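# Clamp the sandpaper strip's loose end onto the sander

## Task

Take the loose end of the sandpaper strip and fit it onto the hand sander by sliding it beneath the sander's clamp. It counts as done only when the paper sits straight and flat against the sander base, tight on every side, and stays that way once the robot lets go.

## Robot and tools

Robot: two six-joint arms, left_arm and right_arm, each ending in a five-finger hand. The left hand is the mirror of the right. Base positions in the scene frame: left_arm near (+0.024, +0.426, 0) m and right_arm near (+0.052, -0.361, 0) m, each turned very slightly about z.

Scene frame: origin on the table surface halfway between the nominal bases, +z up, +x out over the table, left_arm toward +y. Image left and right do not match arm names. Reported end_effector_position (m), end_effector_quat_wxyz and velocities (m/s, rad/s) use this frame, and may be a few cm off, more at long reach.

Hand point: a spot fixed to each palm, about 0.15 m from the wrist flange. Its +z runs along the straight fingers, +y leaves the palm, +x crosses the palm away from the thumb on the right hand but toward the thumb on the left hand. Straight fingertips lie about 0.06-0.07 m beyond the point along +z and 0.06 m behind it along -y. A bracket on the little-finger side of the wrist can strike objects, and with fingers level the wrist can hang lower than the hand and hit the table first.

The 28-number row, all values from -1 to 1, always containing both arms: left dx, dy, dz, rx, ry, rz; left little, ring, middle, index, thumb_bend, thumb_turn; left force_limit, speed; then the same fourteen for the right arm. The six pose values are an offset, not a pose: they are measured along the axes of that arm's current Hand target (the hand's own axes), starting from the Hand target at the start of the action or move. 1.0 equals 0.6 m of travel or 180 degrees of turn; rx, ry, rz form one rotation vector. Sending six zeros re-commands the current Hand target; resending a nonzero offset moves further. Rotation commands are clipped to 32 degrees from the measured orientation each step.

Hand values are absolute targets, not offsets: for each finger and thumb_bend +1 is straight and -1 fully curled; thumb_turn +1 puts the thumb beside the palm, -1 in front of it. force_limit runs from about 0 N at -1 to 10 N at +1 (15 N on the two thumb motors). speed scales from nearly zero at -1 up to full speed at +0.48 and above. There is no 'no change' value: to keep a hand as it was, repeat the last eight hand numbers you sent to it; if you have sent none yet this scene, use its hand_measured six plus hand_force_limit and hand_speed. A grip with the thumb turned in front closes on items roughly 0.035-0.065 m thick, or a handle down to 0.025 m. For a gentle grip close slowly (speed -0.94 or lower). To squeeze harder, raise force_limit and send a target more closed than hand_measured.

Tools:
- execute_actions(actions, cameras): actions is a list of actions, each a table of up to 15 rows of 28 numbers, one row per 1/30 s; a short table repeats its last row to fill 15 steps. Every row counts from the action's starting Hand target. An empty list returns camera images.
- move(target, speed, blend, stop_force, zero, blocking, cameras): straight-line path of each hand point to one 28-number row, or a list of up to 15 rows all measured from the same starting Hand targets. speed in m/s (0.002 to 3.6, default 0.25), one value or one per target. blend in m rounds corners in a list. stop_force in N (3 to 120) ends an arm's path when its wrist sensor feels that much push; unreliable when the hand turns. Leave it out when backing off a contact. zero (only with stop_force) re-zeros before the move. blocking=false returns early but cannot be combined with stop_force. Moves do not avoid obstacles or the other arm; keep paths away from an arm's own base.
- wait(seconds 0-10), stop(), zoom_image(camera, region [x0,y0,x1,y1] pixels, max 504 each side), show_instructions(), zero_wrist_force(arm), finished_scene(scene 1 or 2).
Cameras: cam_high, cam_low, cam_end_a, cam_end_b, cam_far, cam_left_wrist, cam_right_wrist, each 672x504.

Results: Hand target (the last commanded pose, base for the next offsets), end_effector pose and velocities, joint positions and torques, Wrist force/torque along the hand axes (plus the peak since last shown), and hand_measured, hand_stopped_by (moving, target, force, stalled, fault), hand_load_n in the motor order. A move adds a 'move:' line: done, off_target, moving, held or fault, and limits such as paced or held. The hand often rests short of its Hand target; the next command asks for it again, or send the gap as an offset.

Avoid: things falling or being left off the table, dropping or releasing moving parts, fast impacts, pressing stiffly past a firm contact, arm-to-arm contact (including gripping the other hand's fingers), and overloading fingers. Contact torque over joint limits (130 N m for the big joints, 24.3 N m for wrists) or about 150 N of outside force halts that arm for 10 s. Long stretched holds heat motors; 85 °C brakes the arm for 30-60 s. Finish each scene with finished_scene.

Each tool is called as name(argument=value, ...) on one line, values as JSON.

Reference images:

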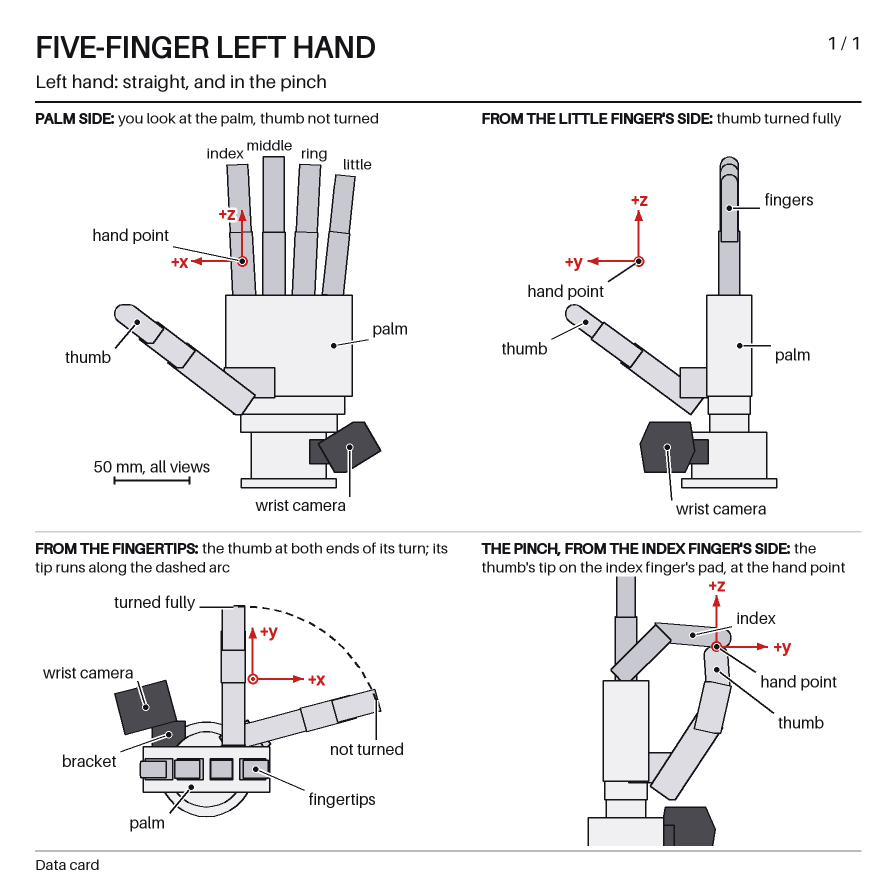

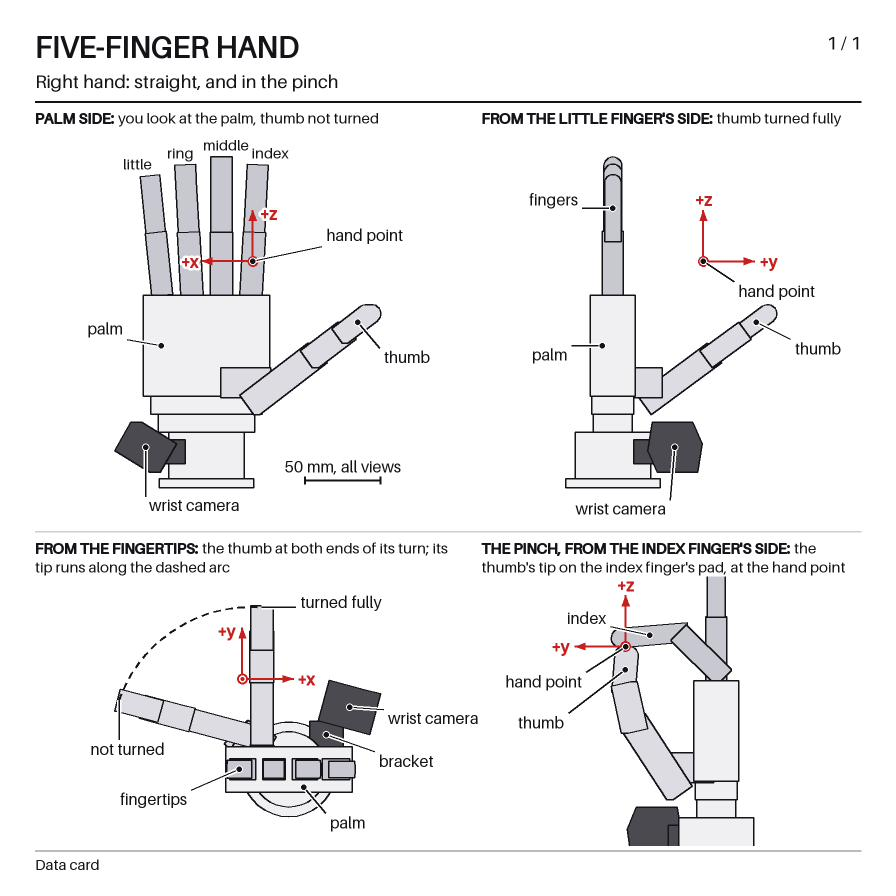

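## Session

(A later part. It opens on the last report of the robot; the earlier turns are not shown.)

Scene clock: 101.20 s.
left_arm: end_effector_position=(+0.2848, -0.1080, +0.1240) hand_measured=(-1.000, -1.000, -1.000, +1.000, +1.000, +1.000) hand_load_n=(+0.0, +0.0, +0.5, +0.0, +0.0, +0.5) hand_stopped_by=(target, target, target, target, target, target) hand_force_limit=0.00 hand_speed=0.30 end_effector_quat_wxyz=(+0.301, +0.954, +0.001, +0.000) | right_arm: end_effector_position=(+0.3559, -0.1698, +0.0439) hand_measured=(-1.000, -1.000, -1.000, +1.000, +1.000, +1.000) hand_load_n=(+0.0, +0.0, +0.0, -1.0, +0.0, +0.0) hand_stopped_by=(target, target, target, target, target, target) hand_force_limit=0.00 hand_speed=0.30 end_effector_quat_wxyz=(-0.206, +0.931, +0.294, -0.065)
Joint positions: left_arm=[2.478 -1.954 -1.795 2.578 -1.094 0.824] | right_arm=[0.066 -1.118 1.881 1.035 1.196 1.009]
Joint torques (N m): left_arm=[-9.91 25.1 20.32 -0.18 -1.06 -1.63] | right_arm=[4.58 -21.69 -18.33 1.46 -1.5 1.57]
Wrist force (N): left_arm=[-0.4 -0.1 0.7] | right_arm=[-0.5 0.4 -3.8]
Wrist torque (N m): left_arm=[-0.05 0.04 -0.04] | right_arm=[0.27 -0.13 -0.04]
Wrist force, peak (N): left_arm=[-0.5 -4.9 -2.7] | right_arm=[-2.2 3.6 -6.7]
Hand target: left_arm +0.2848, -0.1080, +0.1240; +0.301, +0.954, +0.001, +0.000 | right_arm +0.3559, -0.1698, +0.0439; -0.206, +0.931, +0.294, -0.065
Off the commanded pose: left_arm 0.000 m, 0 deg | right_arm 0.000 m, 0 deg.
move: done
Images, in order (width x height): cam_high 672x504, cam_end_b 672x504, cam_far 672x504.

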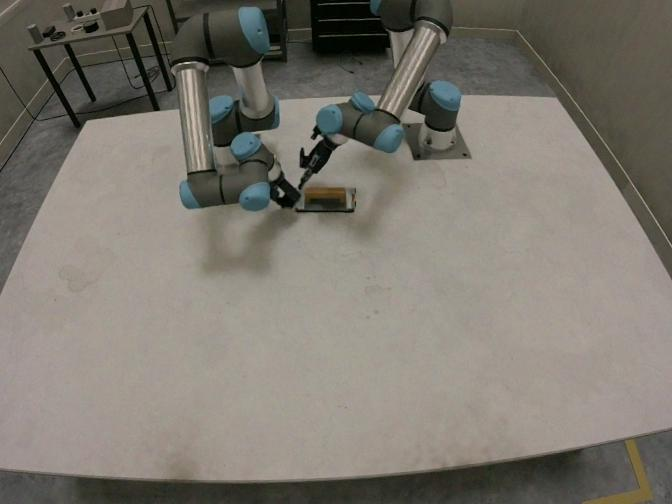

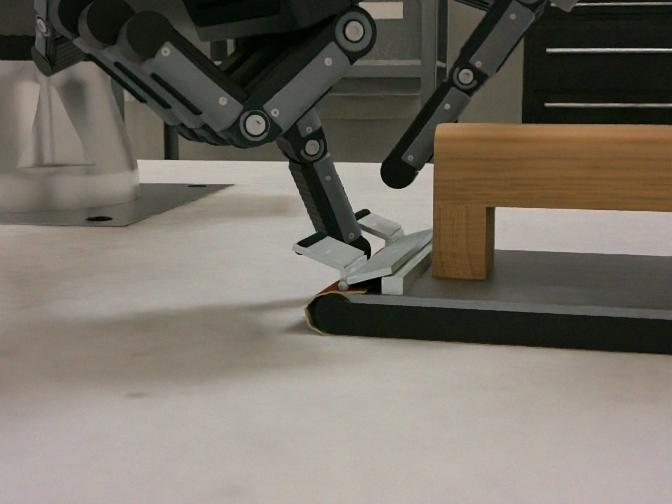

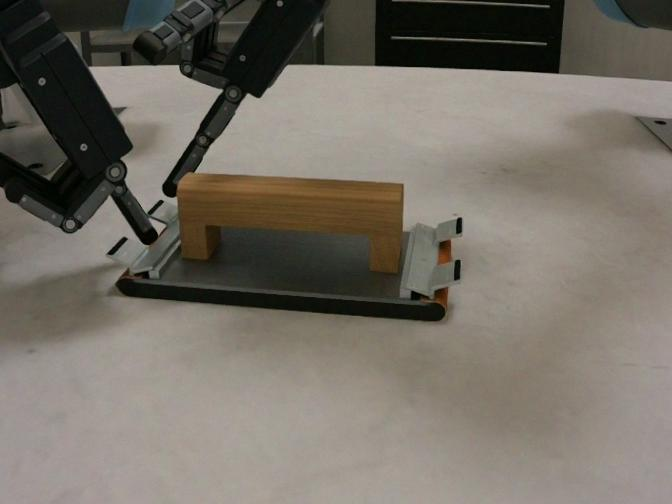

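move(target=[0,0.0165,-0.1106,0,0,0,-1,-1,-1,1,1,1,0,0.3, -0.0287,0.0371,-0.0173,0,0,0,-1,-1,-1,1,1,1,0,0.3], speed=0.05, cameras=["cam_high","cam_end_b","cam_end_a","cam_far","cam_low"])

zoom_image(camera="cam_end_b", region=[290, 200, 430, 340])

zoom_image(camera="cam_far", region=[90, 170, 230, 310])

Scene clock: 104.57 s.
left_arm: end_effector_position=(+0.2849, -0.0781, +0.1839) hand_measured=(-1.000, -1.000, -1.000, +1.000, +1.000, +1.000) hand_load_n=(+0.0, +0.0, +0.0, +0.0, +0.0, +0.0) hand_stopped_by=(target, target, target, target, target, target) hand_force_limit=0.00 hand_speed=0.30 end_effector_quat_wxyz=(+0.301, +0.954, +0.001, +0.000) | right_arm: end_effector_position=(+0.3559, -0.1998, +0.0439) hand_measured=(-1.000, -1.000, -1.000, +1.000, +1.000, +1.000) hand_load_n=(+0.0, +0.0, +0.0, -0.5, +0.0, +0.0) hand_stopped_by=(target, target, target, target, target, target) hand_force_limit=0.00 hand_speed=0.30 end_effector_quat_wxyz=(-0.206, +0.931, +0.294, -0.065)
Joint positions: left_arm=[2.543 -1.831 -1.796 2.425 -1.07 0.892] | right_arm=[-0.016 -1.136 1.921 1.043 1.215 0.925]
Joint torques (N m): left_arm=[8.81 37.51 21.2 -3.63 1.97 1.88] | right_arm=[-9.19 -39.42 -3.67 5.2 2.4 -2.43]
Wrist force (N): left_arm=[-0.5 -0.4 0.6] | right_arm=[0.5 -0.3 -0.4]
Wrist torque (N m): left_arm=[-0.09 0.05 -0.21] | right_arm=[0.05 -0.15 0.16]
Wrist force, peak (N): left_arm=[-0.3 -0.3 1.1] | right_arm=[-0.5 0.2 -4.0]
Hand target: left_arm +0.2849, -0.0780, +0.1840; +0.301, +0.954, +0.001, +0.000 | right_arm +0.3559, -0.1998, +0.0439; -0.206, +0.931, +0.294, -0.065
Off the commanded pose: left_arm 0.000 m, 0 deg | right_arm 0.000 m, 0 deg.
move: done
Images, in order (width x height): cam_high 672x504, cam_low 672x504, cam_end_a 672x504, cam_end_b 672x504, cam_far 672x504.

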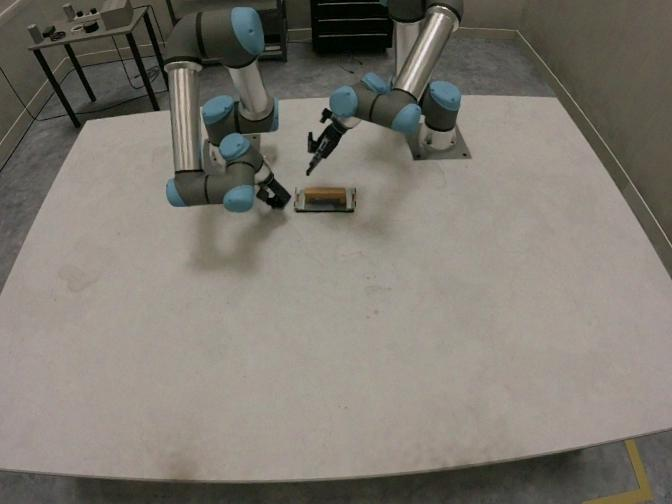

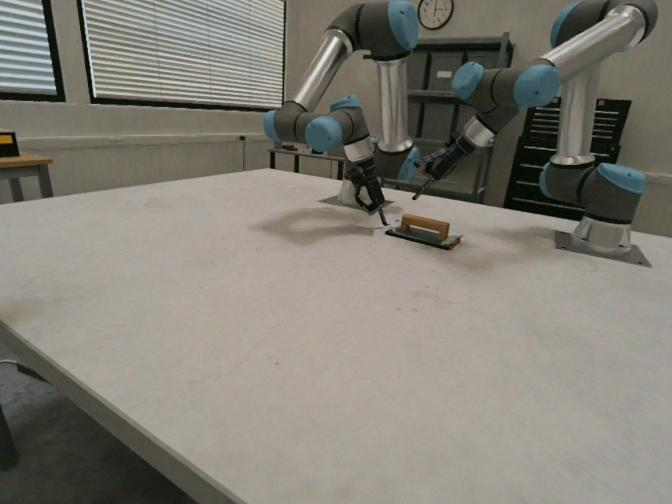

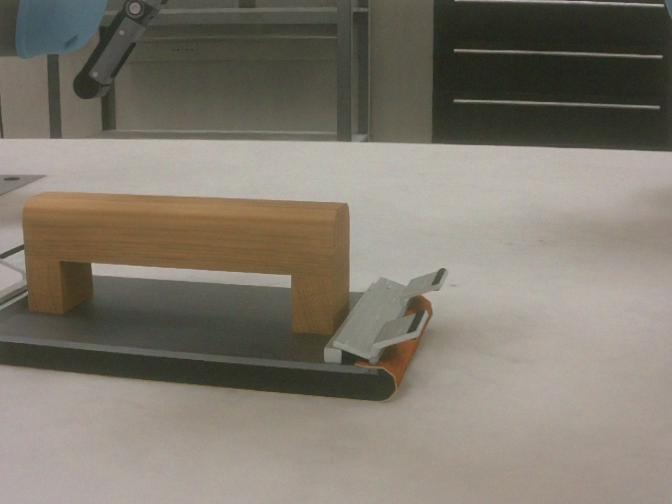

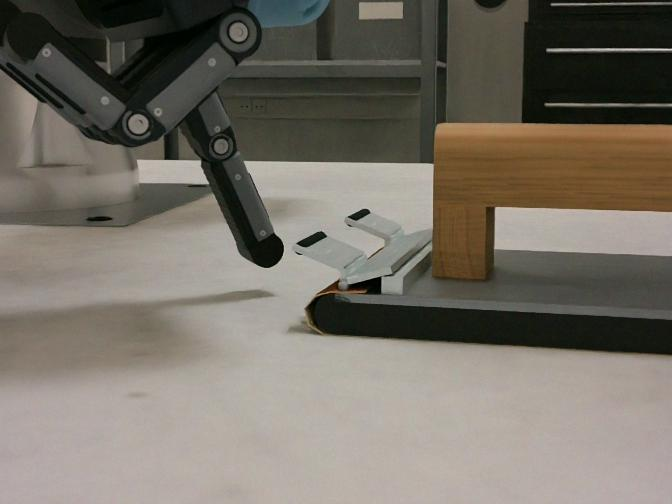

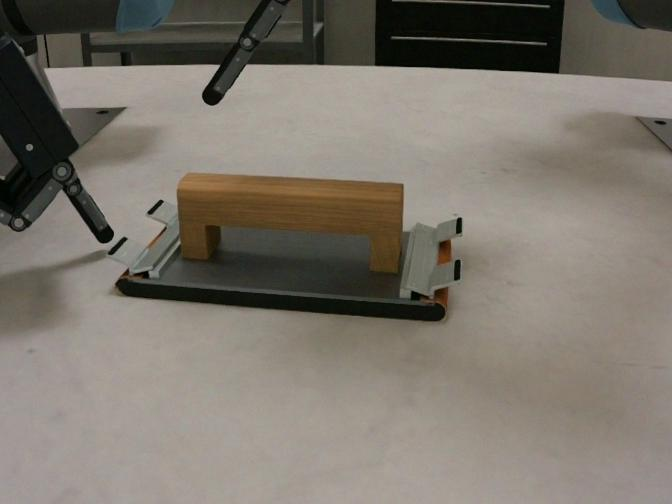

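Scaled by 3.600 from the camera's 672x504 image, which has a finer 960x720 frame.

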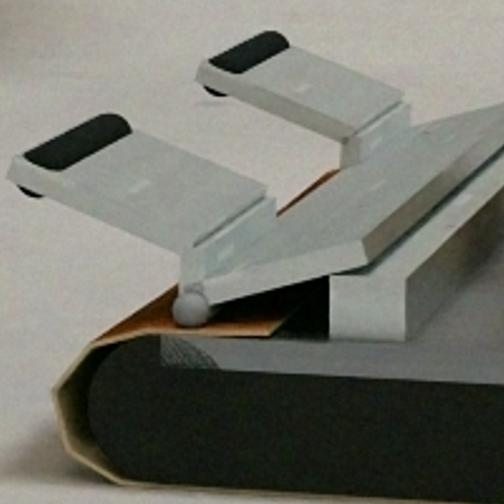

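Scaled by 3.600 from the camera's 672x504 image, which has a finer 960x720 frame.

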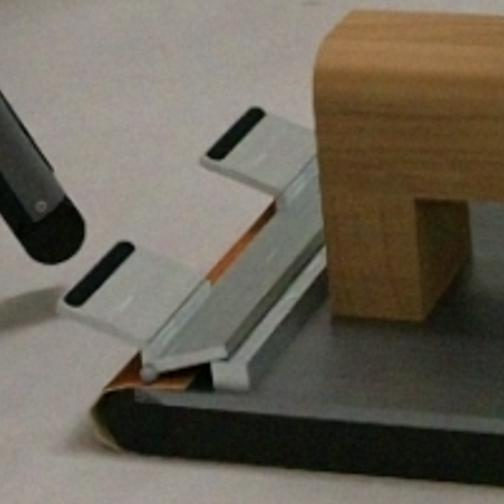

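zoom_image(camera="cam_end_a", region=[340, 320, 440, 420])

zoom_image(camera="cam_end_b", region=[295, 260, 375, 340])

Scaled by 5.040 from the camera's 672x504 image, which has a finer 960x720 frame.

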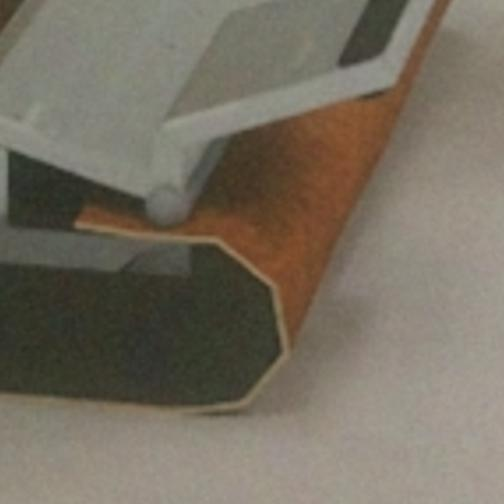

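Scaled by 6.300 from the camera's 672x504 image, which has a finer 960x720 frame.

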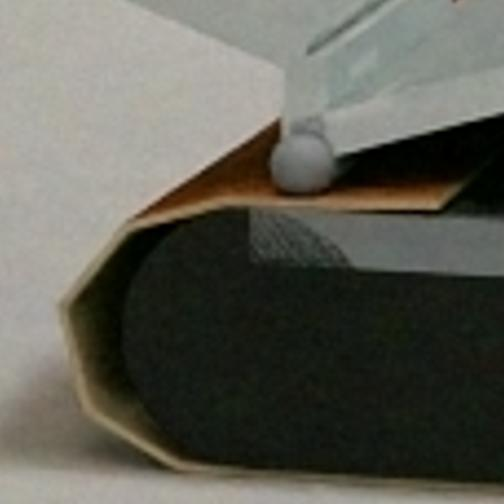

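move(target=[[0.0433,-0.2272,-0.1695,0,0,0,-1,-1,-1,1,1,1,0,0.3, 0,0,0,0,0,0,-1,-1,-1,1,1,1,0,0.3],[0.0433,-0.2835,-0.0892,0,0,0,-1,-1,-1,1,1,1,0,0.3, 0,0,0,0,0,0,-1,-1,-1,1,1,1,0,0.3]], speed=0.15, blend=[0.01,0], cameras=["cam_high","cam_end_a","cam_far"])

zoom_image(camera="cam_high", region=[285, 150, 375, 220])

Scene clock: 111.13 s.
left_arm: end_effector_position=(+0.3107, +0.0920, +0.1301) hand_measured=(-1.000, -1.000, -1.000, +1.000, +1.000, +1.000) hand_load_n=(+0.0, +0.0, +0.0, +0.0, +0.0, +0.0) hand_stopped_by=(target, target, target, target, target, target) hand_force_limit=0.00 hand_speed=0.30 end_effector_quat_wxyz=(+0.301, +0.954, +0.001, +0.000) | right_arm: end_effector_position=(+0.3559, -0.1998, +0.0439) hand_measured=(-1.000, -1.000, -1.000, +1.000, +1.000, +1.000) hand_load_n=(+0.5, +0.0, +0.0, +0.0, +0.0, +0.0) hand_stopped_by=(target, target, target, target, target, target) hand_force_limit=0.00 hand_speed=0.30 end_effector_quat_wxyz=(-0.206, +0.931, +0.294, -0.065)
Joint positions: left_arm=[3.096 -1.765 -2.161 2.376 -0.959 1.533] | right_arm=[-0.016 -1.136 1.922 1.043 1.215 0.924]
Joint torques (N m): left_arm=[-8 12.76 4.17 -0.98 2.32 -1.38] | right_arm=[-9.39 -40.19 -4.73 5.3 2.09 -2.2]
Wrist force (N): left_arm=[-0.5 -0.1 0.6] | right_arm=[0.5 -0.3 -0.5]
Wrist torque (N m): left_arm=[-0.05 0.03 -0.22] | right_arm=[0.06 -0.16 0.16]
Wrist force, peak (N): left_arm=[-0.8 -0.5 0.9] | right_arm=[0.5 -0.4 -0.7]
Hand target: left_arm +0.3106, +0.0920, +0.1300; +0.301, +0.954, +0.001, +0.000 | right_arm +0.3559, -0.1998, +0.0439; -0.206, +0.931, +0.294, -0.065
Off the commanded pose: left_arm 0.000 m, 0 deg | right_arm 0.000 m, 0 deg.
move: done
Images, in order (width x height): cam_high 672x504, cam_end_a 672x504, cam_far 672x504.

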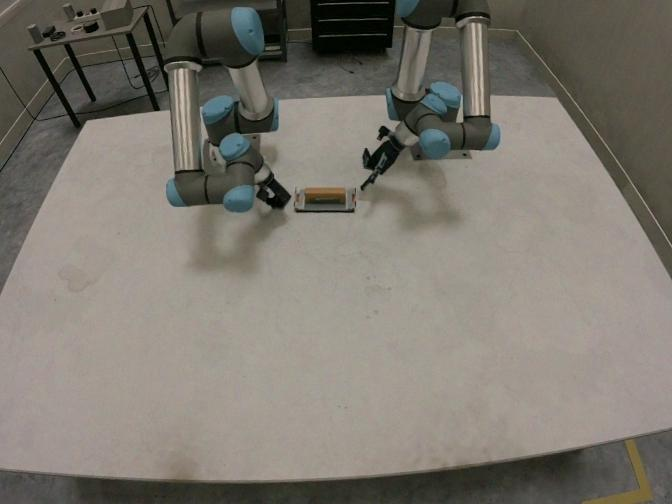

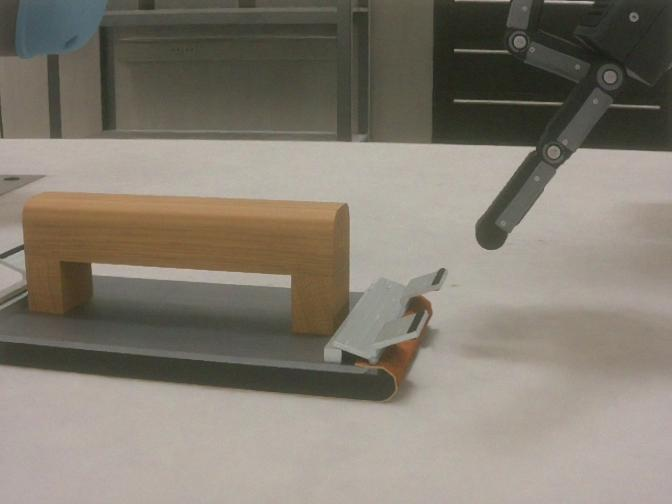

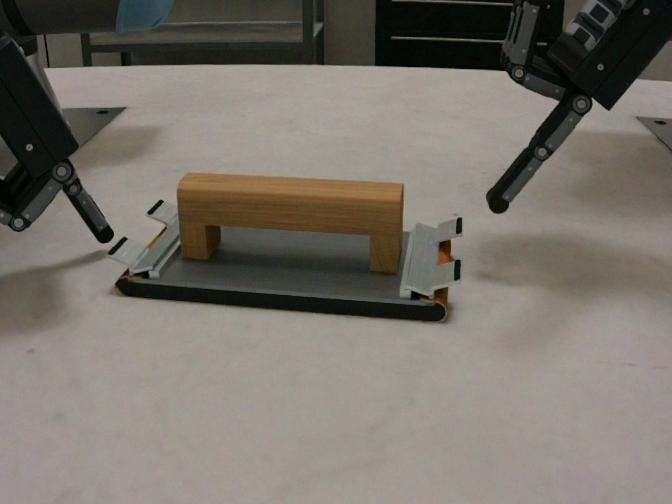

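Scaled by 5.600 from the camera's 672x504 image, which has a finer 960x720 frame.

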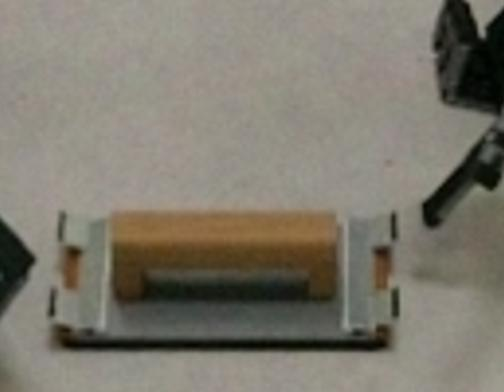

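move(target=[0,0.0491,0.0344,0,0,0,-1,-1,-1,1,1,1,0,0.3, 0,0,0,0,0,0,-1,-1,-1,1,1,1,0,0.3], speed=0.025, stop_force=4, cameras=["cam_high","cam_end_a","cam_far"])

zoom_image(camera="cam_high", region=[285, 150, 375, 220])

Scene clock: 114.33 s.
left_arm: end_effector_position=(+0.3107, +0.0560, +0.1300) hand_measured=(-1.000, -1.000, -1.000, +1.000, +1.000, +1.000) hand_load_n=(+0.0, +0.0, +0.0, +0.0, +0.0, +0.0) hand_stopped_by=(target, target, target, target, target, target) hand_force_limit=0.00 hand_speed=0.30 end_effector_quat_wxyz=(+0.301, +0.954, +0.001, +0.000) | right_arm: end_effector_position=(+0.3559, -0.1998, +0.0439) hand_measured=(-1.000, -1.000, -1.000, +1.000, +1.000, +1.000) hand_load_n=(+0.0, +0.0, +0.0, +0.0, +0.0, +0.0) hand_stopped_by=(target, target, target, target, target, target) hand_force_limit=0.00 hand_speed=0.30 end_effector_quat_wxyz=(-0.206, +0.931, +0.294, -0.065)
Joint positions: left_arm=[2.963 -1.789 -2.098 2.429 -0.968 1.372] | right_arm=[-0.016 -1.136 1.922 1.043 1.215 0.924]
Joint torques (N m): left_arm=[-8.71 16.26 16.87 -0.7 -0.93 -1.6] | right_arm=[-9.14 -38.57 -4.8 5.2 1.69 -2.26]
Wrist force (N): left_arm=[-0.6 -0.2 0.2] | right_arm=[0.5 -0.4 -0.3]
Wrist torque (N m): left_arm=[-0.03 0.04 -0.06] | right_arm=[0.03 -0.15 0.15]
Wrist force, peak (N): left_arm=[-0.7 -0.2 0.8] | right_arm=[0.5 -0.5 -0.7]
Hand target: left_arm +0.3107, +0.0560, +0.1300; +0.301, +0.954, +0.001, +0.000 | right_arm +0.3559, -0.1998, +0.0439; -0.206, +0.931, +0.294, -0.065
Off the commanded pose: left_arm 0.000 m, 0 deg | right_arm 0.000 m, 0 deg.
move: done
Images, in order (width x height): cam_high 672x504, cam_end_a 672x504, cam_far 672x504.

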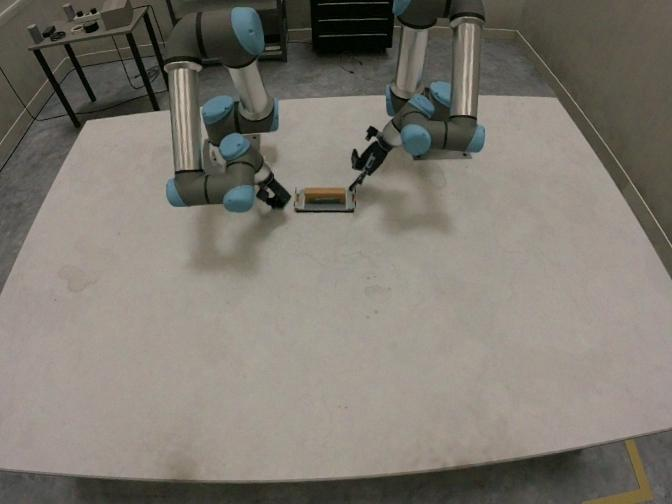

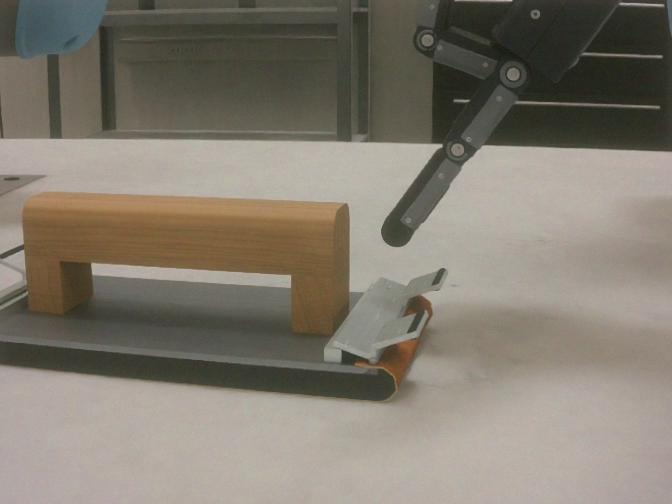

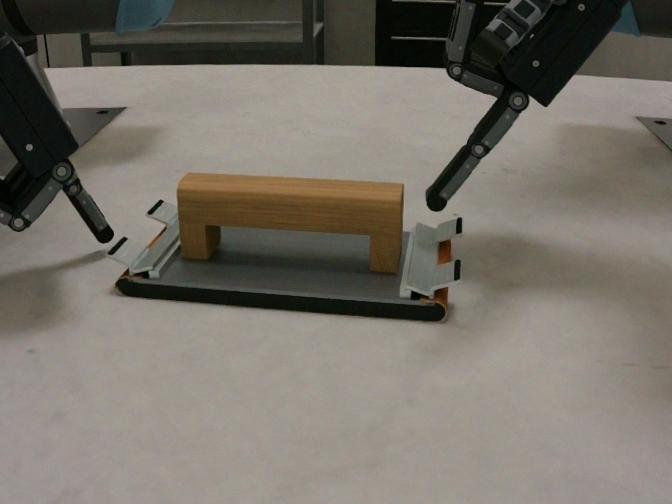

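Scaled by 5.600 from the camera's 672x504 image, which has a finer 960x720 frame.

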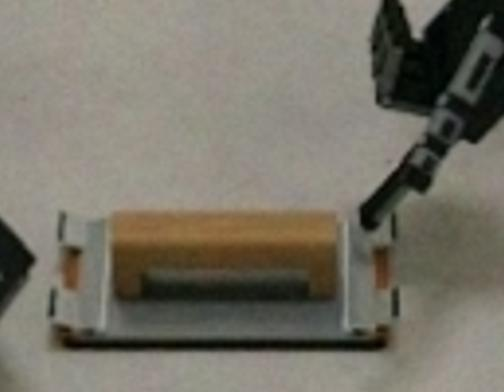

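move(target=[0.005,0.0191,0.0134,0,0,0,-1,-1,-1,1,1,1,0,0.3, 0,0,0,0,0,0,-1,-1,-1,1,1,1,0,0.3], speed=0.025, stop_force=4, cameras=["cam_high","cam_end_a","cam_far"])

zoom_image(camera="cam_high", region=[325, 170, 365, 210])

zoom_image(camera="cam_far", region=[370, 150, 480, 260])

zoom_image(camera="cam_end_a", region=[280, 150, 440, 310])

Scene clock: 118.27 s.
left_arm: end_effector_position=(+0.3137, +0.0420, +0.1300) hand_measured=(-1.000, -1.000, -1.000, +1.000, +1.000, +1.000) hand_load_n=(+0.0, +0.0, +0.0, +0.5, +0.0, +0.0) hand_stopped_by=(target, target, target, target, target, target) hand_force_limit=0.00 hand_speed=0.30 end_effector_quat_wxyz=(+0.301, +0.954, +0.001, +0.000) | right_arm: end_effector_position=(+0.3559, -0.1998, +0.0439) hand_measured=(-1.000, -1.000, -1.000, +1.000, +1.000, +1.000) hand_load_n=(+0.0, +0.0, +0.0, +0.0, +0.0, +0.0) hand_stopped_by=(target, target, target, target, target, target) hand_force_limit=0.00 hand_speed=0.30 end_effector_quat_wxyz=(-0.206, +0.931, +0.294, -0.065)
Joint positions: left_arm=[2.917 -1.806 -2.065 2.444 -0.974 1.317] | right_arm=[-0.016 -1.136 1.922 1.043 1.215 0.924]
Joint torques (N m): left_arm=[-9.25 16.49 17.48 -0.23 -0.5 -1.66] | right_arm=[-8.07 -39.28 -4.58 5.12 1.32 -2.18]
Wrist force (N): left_arm=[-1.3 -1.4 -0.2] | right_arm=[0.3 -0.3 -0.5]
Wrist torque (N m): left_arm=[0.05 -0.02 -0.09] | right_arm=[0.05 -0.13 0.15]
Wrist force, peak (N): left_arm=[-1.3 -1.5 -0.5] | right_arm=[0.6 -0.5 -0.5]
Hand target: left_arm +0.3137, +0.0420, +0.1300; +0.301, +0.954, +0.001, +0.000 | right_arm +0.3559, -0.1998, +0.0439; -0.206, +0.931, +0.294, -0.065
Off the commanded pose: left_arm 0.000 m, 0 deg | right_arm 0.000 m, 0 deg.
move: done
Images, in order (width x height): cam_high 672x504, cam_end_a 672x504, cam_far 672x504.

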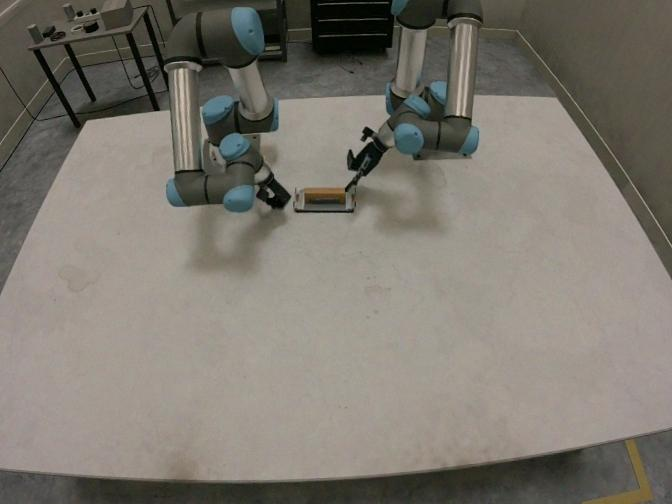

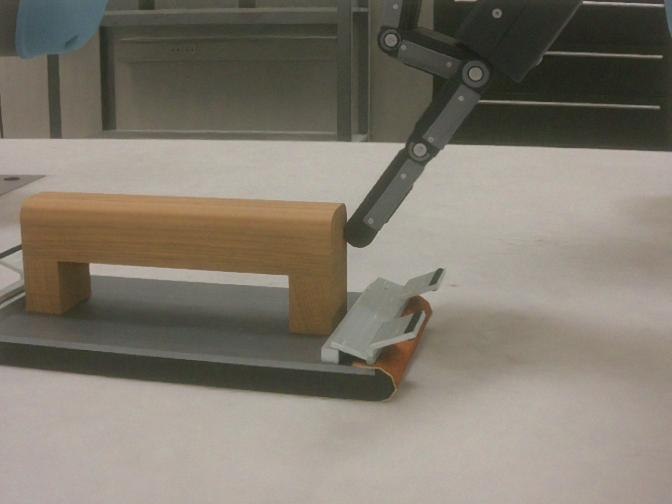

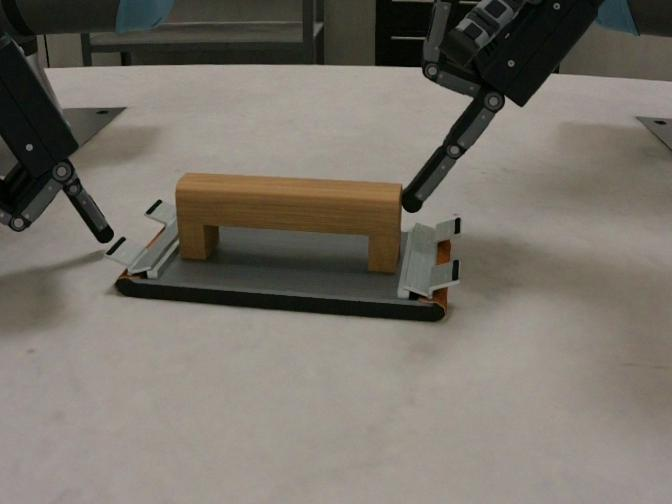

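Scaled by 12.600 from the camera's 672x504 image, which has a finer 960x720 frame.

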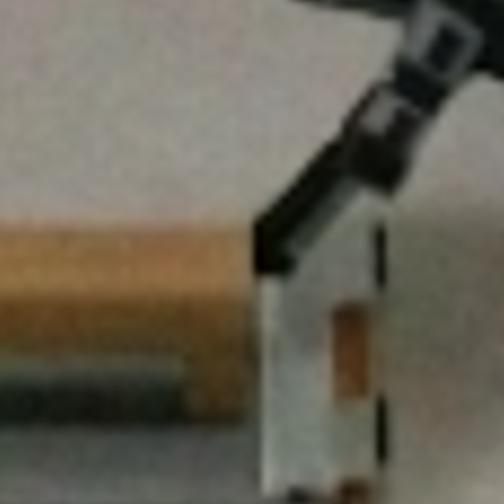

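Scaled by 4.582 from the camera's 672x504 image, which has a finer 960x720 frame.

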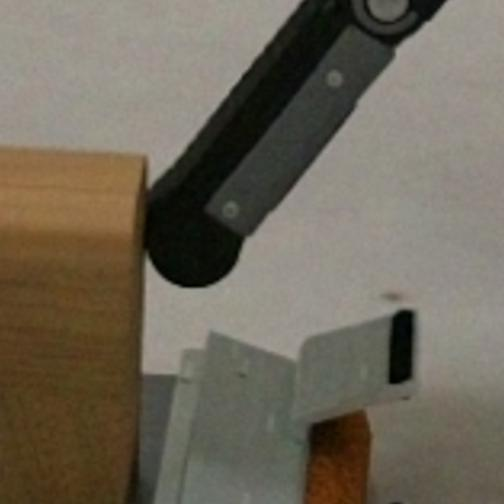

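Scaled by 3.150 from the camera's 672x504 image, which has a finer 960x720 frame.

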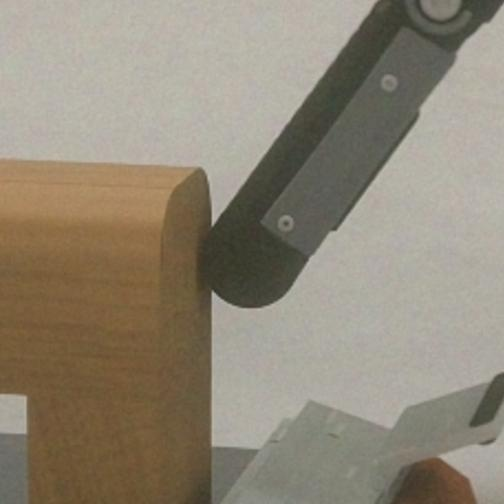

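move(target=[[0,0,0,0,0,0,-1,-1,-1,1,1,1,0,0.3, 0.02105,-0.02439,0.01873,0,0,0,-1,-1,-1,1,1,1,0,0.3],[0,0,0,0,0,0,-1,-1,-1,1,1,1,0,0.3, 0.03157,-0.03799,0.02507,0,0,0,-1,-1,-1,1,1,1,0,0.3]], speed=[0.04,0.01], stop_force=12, cameras=["cam_end_b","cam_end_a","cam_far"])

zoom_image(camera="cam_end_b", region=[285, 240, 385, 340])

Scene clock: 122.33 s.
left_arm: end_effector_position=(+0.3137, +0.0420, +0.1300) hand_measured=(-1.000, -1.000, -1.000, +1.000, +1.000, +1.000) hand_load_n=(+0.0, +0.0, +0.0, +1.0, +0.0, +0.0) hand_stopped_by=(target, target, target, target, target, target) hand_force_limit=0.00 hand_speed=0.30 end_effector_quat_wxyz=(+0.301, +0.954, +0.001, +0.000) | right_arm: end_effector_position=(+0.3559, -0.1712, +0.0399) hand_measured=(-1.000, -1.000, -1.000, +0.998, +1.000, +1.000) hand_load_n=(+0.0, +0.0, +0.0, -10.5, +0.0, +0.0) hand_stopped_by=(target, target, target, target, target, target) hand_force_limit=0.00 hand_speed=0.30 end_effector_quat_wxyz=(-0.206, +0.931, +0.294, -0.065)
Joint positions: left_arm=[2.917 -1.806 -2.065 2.444 -0.974 1.317] | right_arm=[0.062 -1.112 1.886 1.026 1.197 1.006]
Joint torques (N m): left_arm=[-9.01 16.69 16.82 -0.34 3.88 -0.81] | right_arm=[-7.06 -40.91 -5.95 3.76 -1.12 -1.89]
Wrist force (N): left_arm=[-0.1 -6.7 -6.3] | right_arm=[-7.3 7.2 -5.0]
Wrist torque (N m): left_arm=[0.64 0.01 -0.03] | right_arm=[-0.06 -0.64 -0.35]
Wrist force, peak (N): left_arm=[-0.3 -7.1 -6.6] | right_arm=[-8.8 8.5 -5.7]
Hand target: left_arm +0.3137, +0.0420, +0.1300; +0.301, +0.954, +0.001, +0.000 | right_arm +0.3559, -0.1712, +0.0399; -0.206, +0.931, +0.294, -0.065 (not the last commanded pose)
Off the commanded pose: left_arm 0.000 m, 0 deg | right_arm 0.004 m, 0 deg.
move: contact (right_arm); path passed 1 of 2 targets
Images, in order (width x height): cam_end_a 672x504, cam_end_b 672x504, cam_far 672x504.

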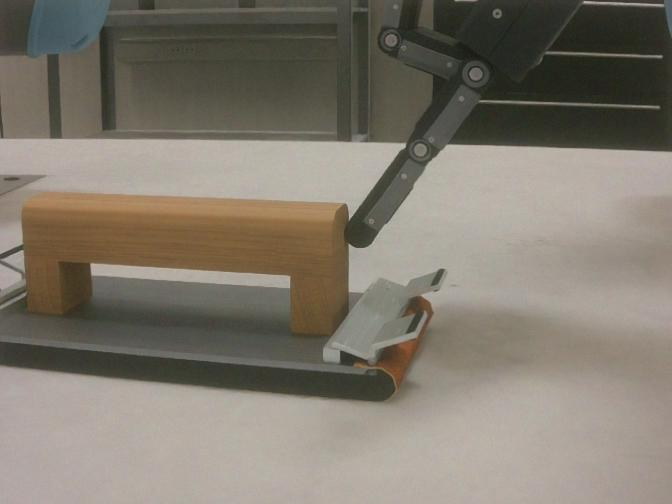

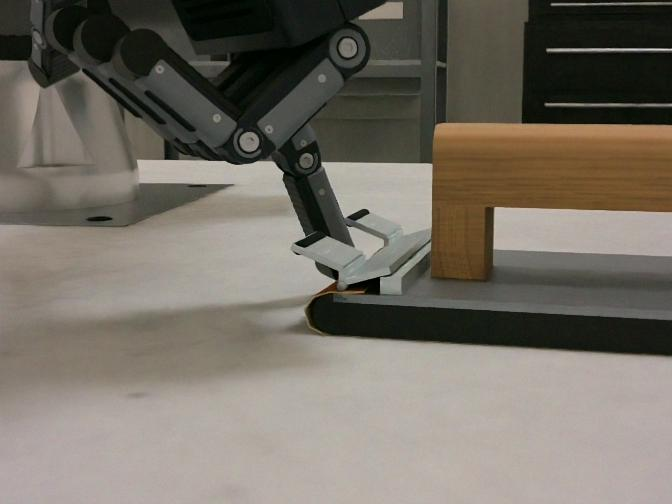

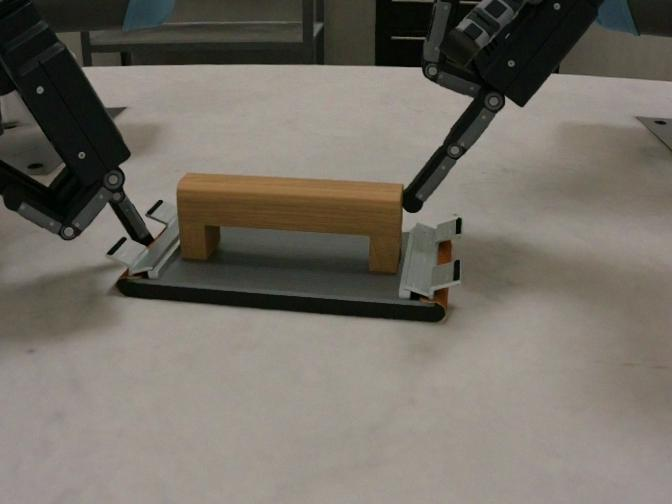

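Scaled by 5.040 from the camera's 672x504 image, which has a finer 960x720 frame.

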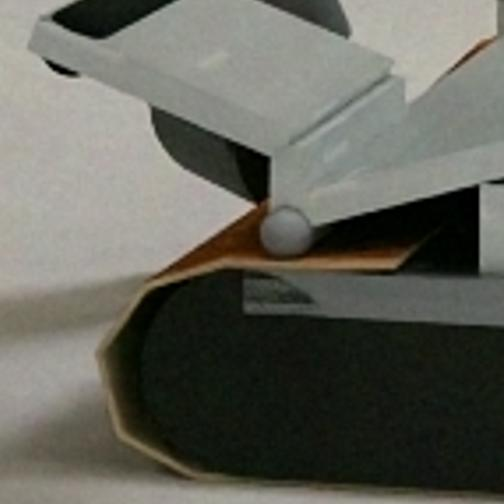

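move(target=[0,0,0,0,0,0,-1,-1,-1,1,1,1,0,0.3, 0.00478,-0.00618,0.00288,0,0,0,-1,-1,-1,1,1,1,0,0.3], speed=0.01, stop_force=17, zero=false, cameras=["cam_end_b","cam_end_a","cam_far"])

zoom_image(camera="cam_end_b", region=[285, 240, 385, 340])

Scene clock: 126.67 s.
left_arm: end_effector_position=(+0.3137, +0.0420, +0.1300) hand_measured=(-1.000, -1.000, -1.000, +1.000, +1.000, +1.000) hand_load_n=(+0.0, +0.0, +0.0, +1.0, +0.0, +0.0) hand_stopped_by=(target, target, target, target, target, target) hand_force_limit=0.00 hand_speed=0.30 end_effector_quat_wxyz=(+0.301, +0.954, +0.001, +0.000) | right_arm: end_effector_position=(+0.3558, -0.1702, +0.0400) hand_measured=(-1.000, -1.000, -1.000, +0.998, +1.000, +1.000) hand_load_n=(-0.5, +0.0, +0.0, -14.5, +0.0, +0.0) hand_stopped_by=(target, target, target, target, target, target) hand_force_limit=0.00 hand_speed=0.30 end_effector_quat_wxyz=(-0.206, +0.931, +0.294, -0.065)
Joint positions: left_arm=[2.917 -1.806 -2.065 2.444 -0.974 1.317] | right_arm=[0.065 -1.111 1.884 1.026 1.196 1.009]
Joint torques (N m): left_arm=[-9.02 15.97 15.73 -0.41 3.79 0.96] | right_arm=[-4.95 -40.95 -6.19 3.47 -2.46 -1.98]
Wrist force (N): left_arm=[0.0 -9.6 -9.6] | right_arm=[-10.8 10.3 -7.6]
Wrist torque (N m): left_arm=[0.88 0.06 -0.01] | right_arm=[-0.06 -0.87 -0.56]
Wrist force, peak (N): left_arm=[0.0 -9.6 -10.0] | right_arm=[-12.3 11.6 -8.8]
Hand target: left_arm +0.3137, +0.0420, +0.1300; +0.301, +0.954, +0.001, +0.000 | right_arm +0.3558, -0.1702, +0.0400; -0.206, +0.931, +0.294, -0.065 (not the last commanded pose)
Off the commanded pose: left_arm 0.000 m, 0 deg | right_arm 0.004 m, 0 deg.
move: contact (right_arm)
Images, in order (width x height): cam_end_a 672x504, cam_end_b 672x504, cam_far 672x504.

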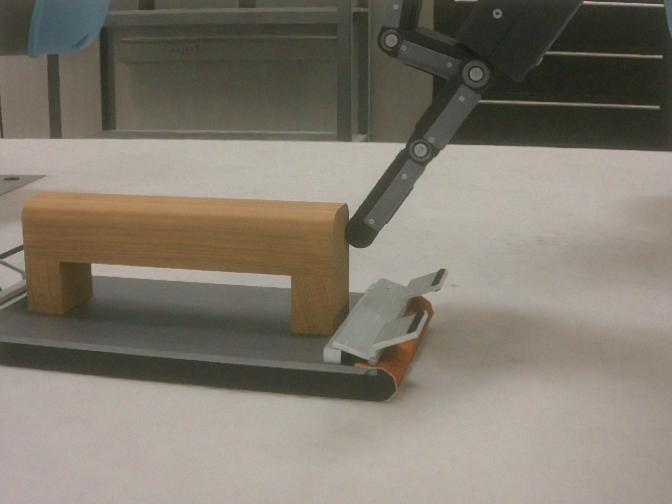

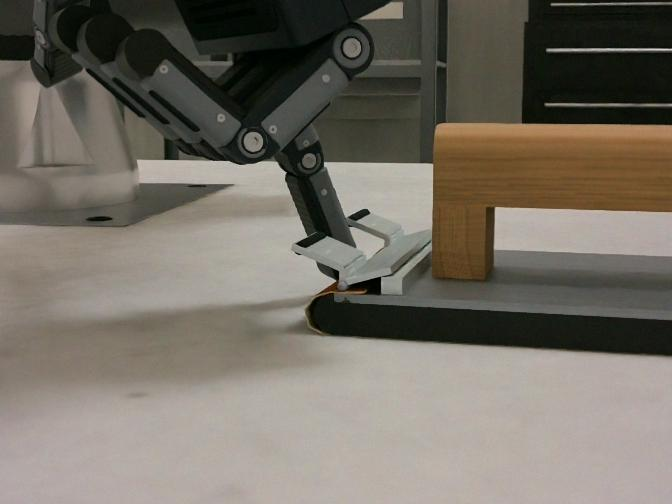

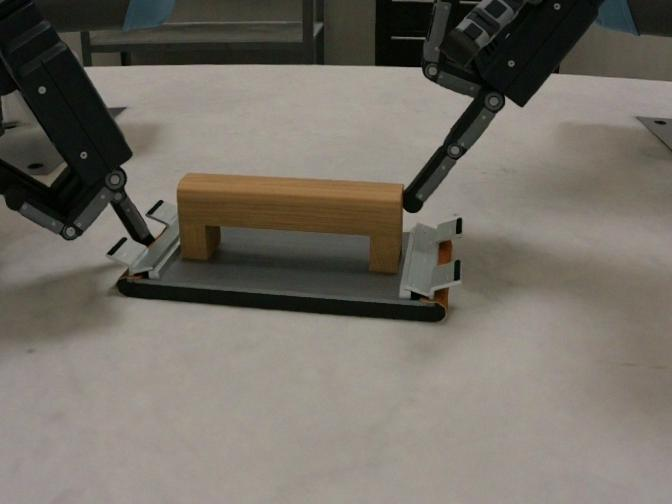

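Scaled by 5.040 from the camera's 672x504 image, which has a finer 960x720 frame.

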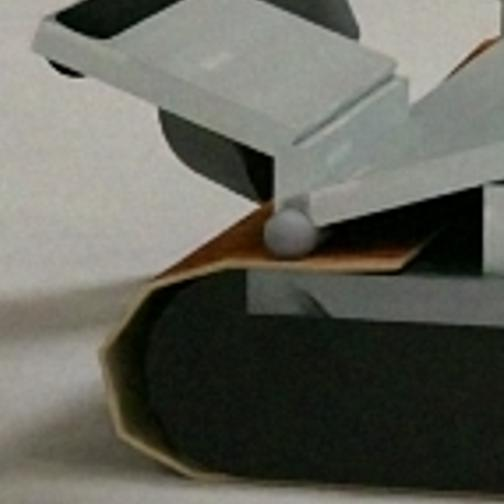

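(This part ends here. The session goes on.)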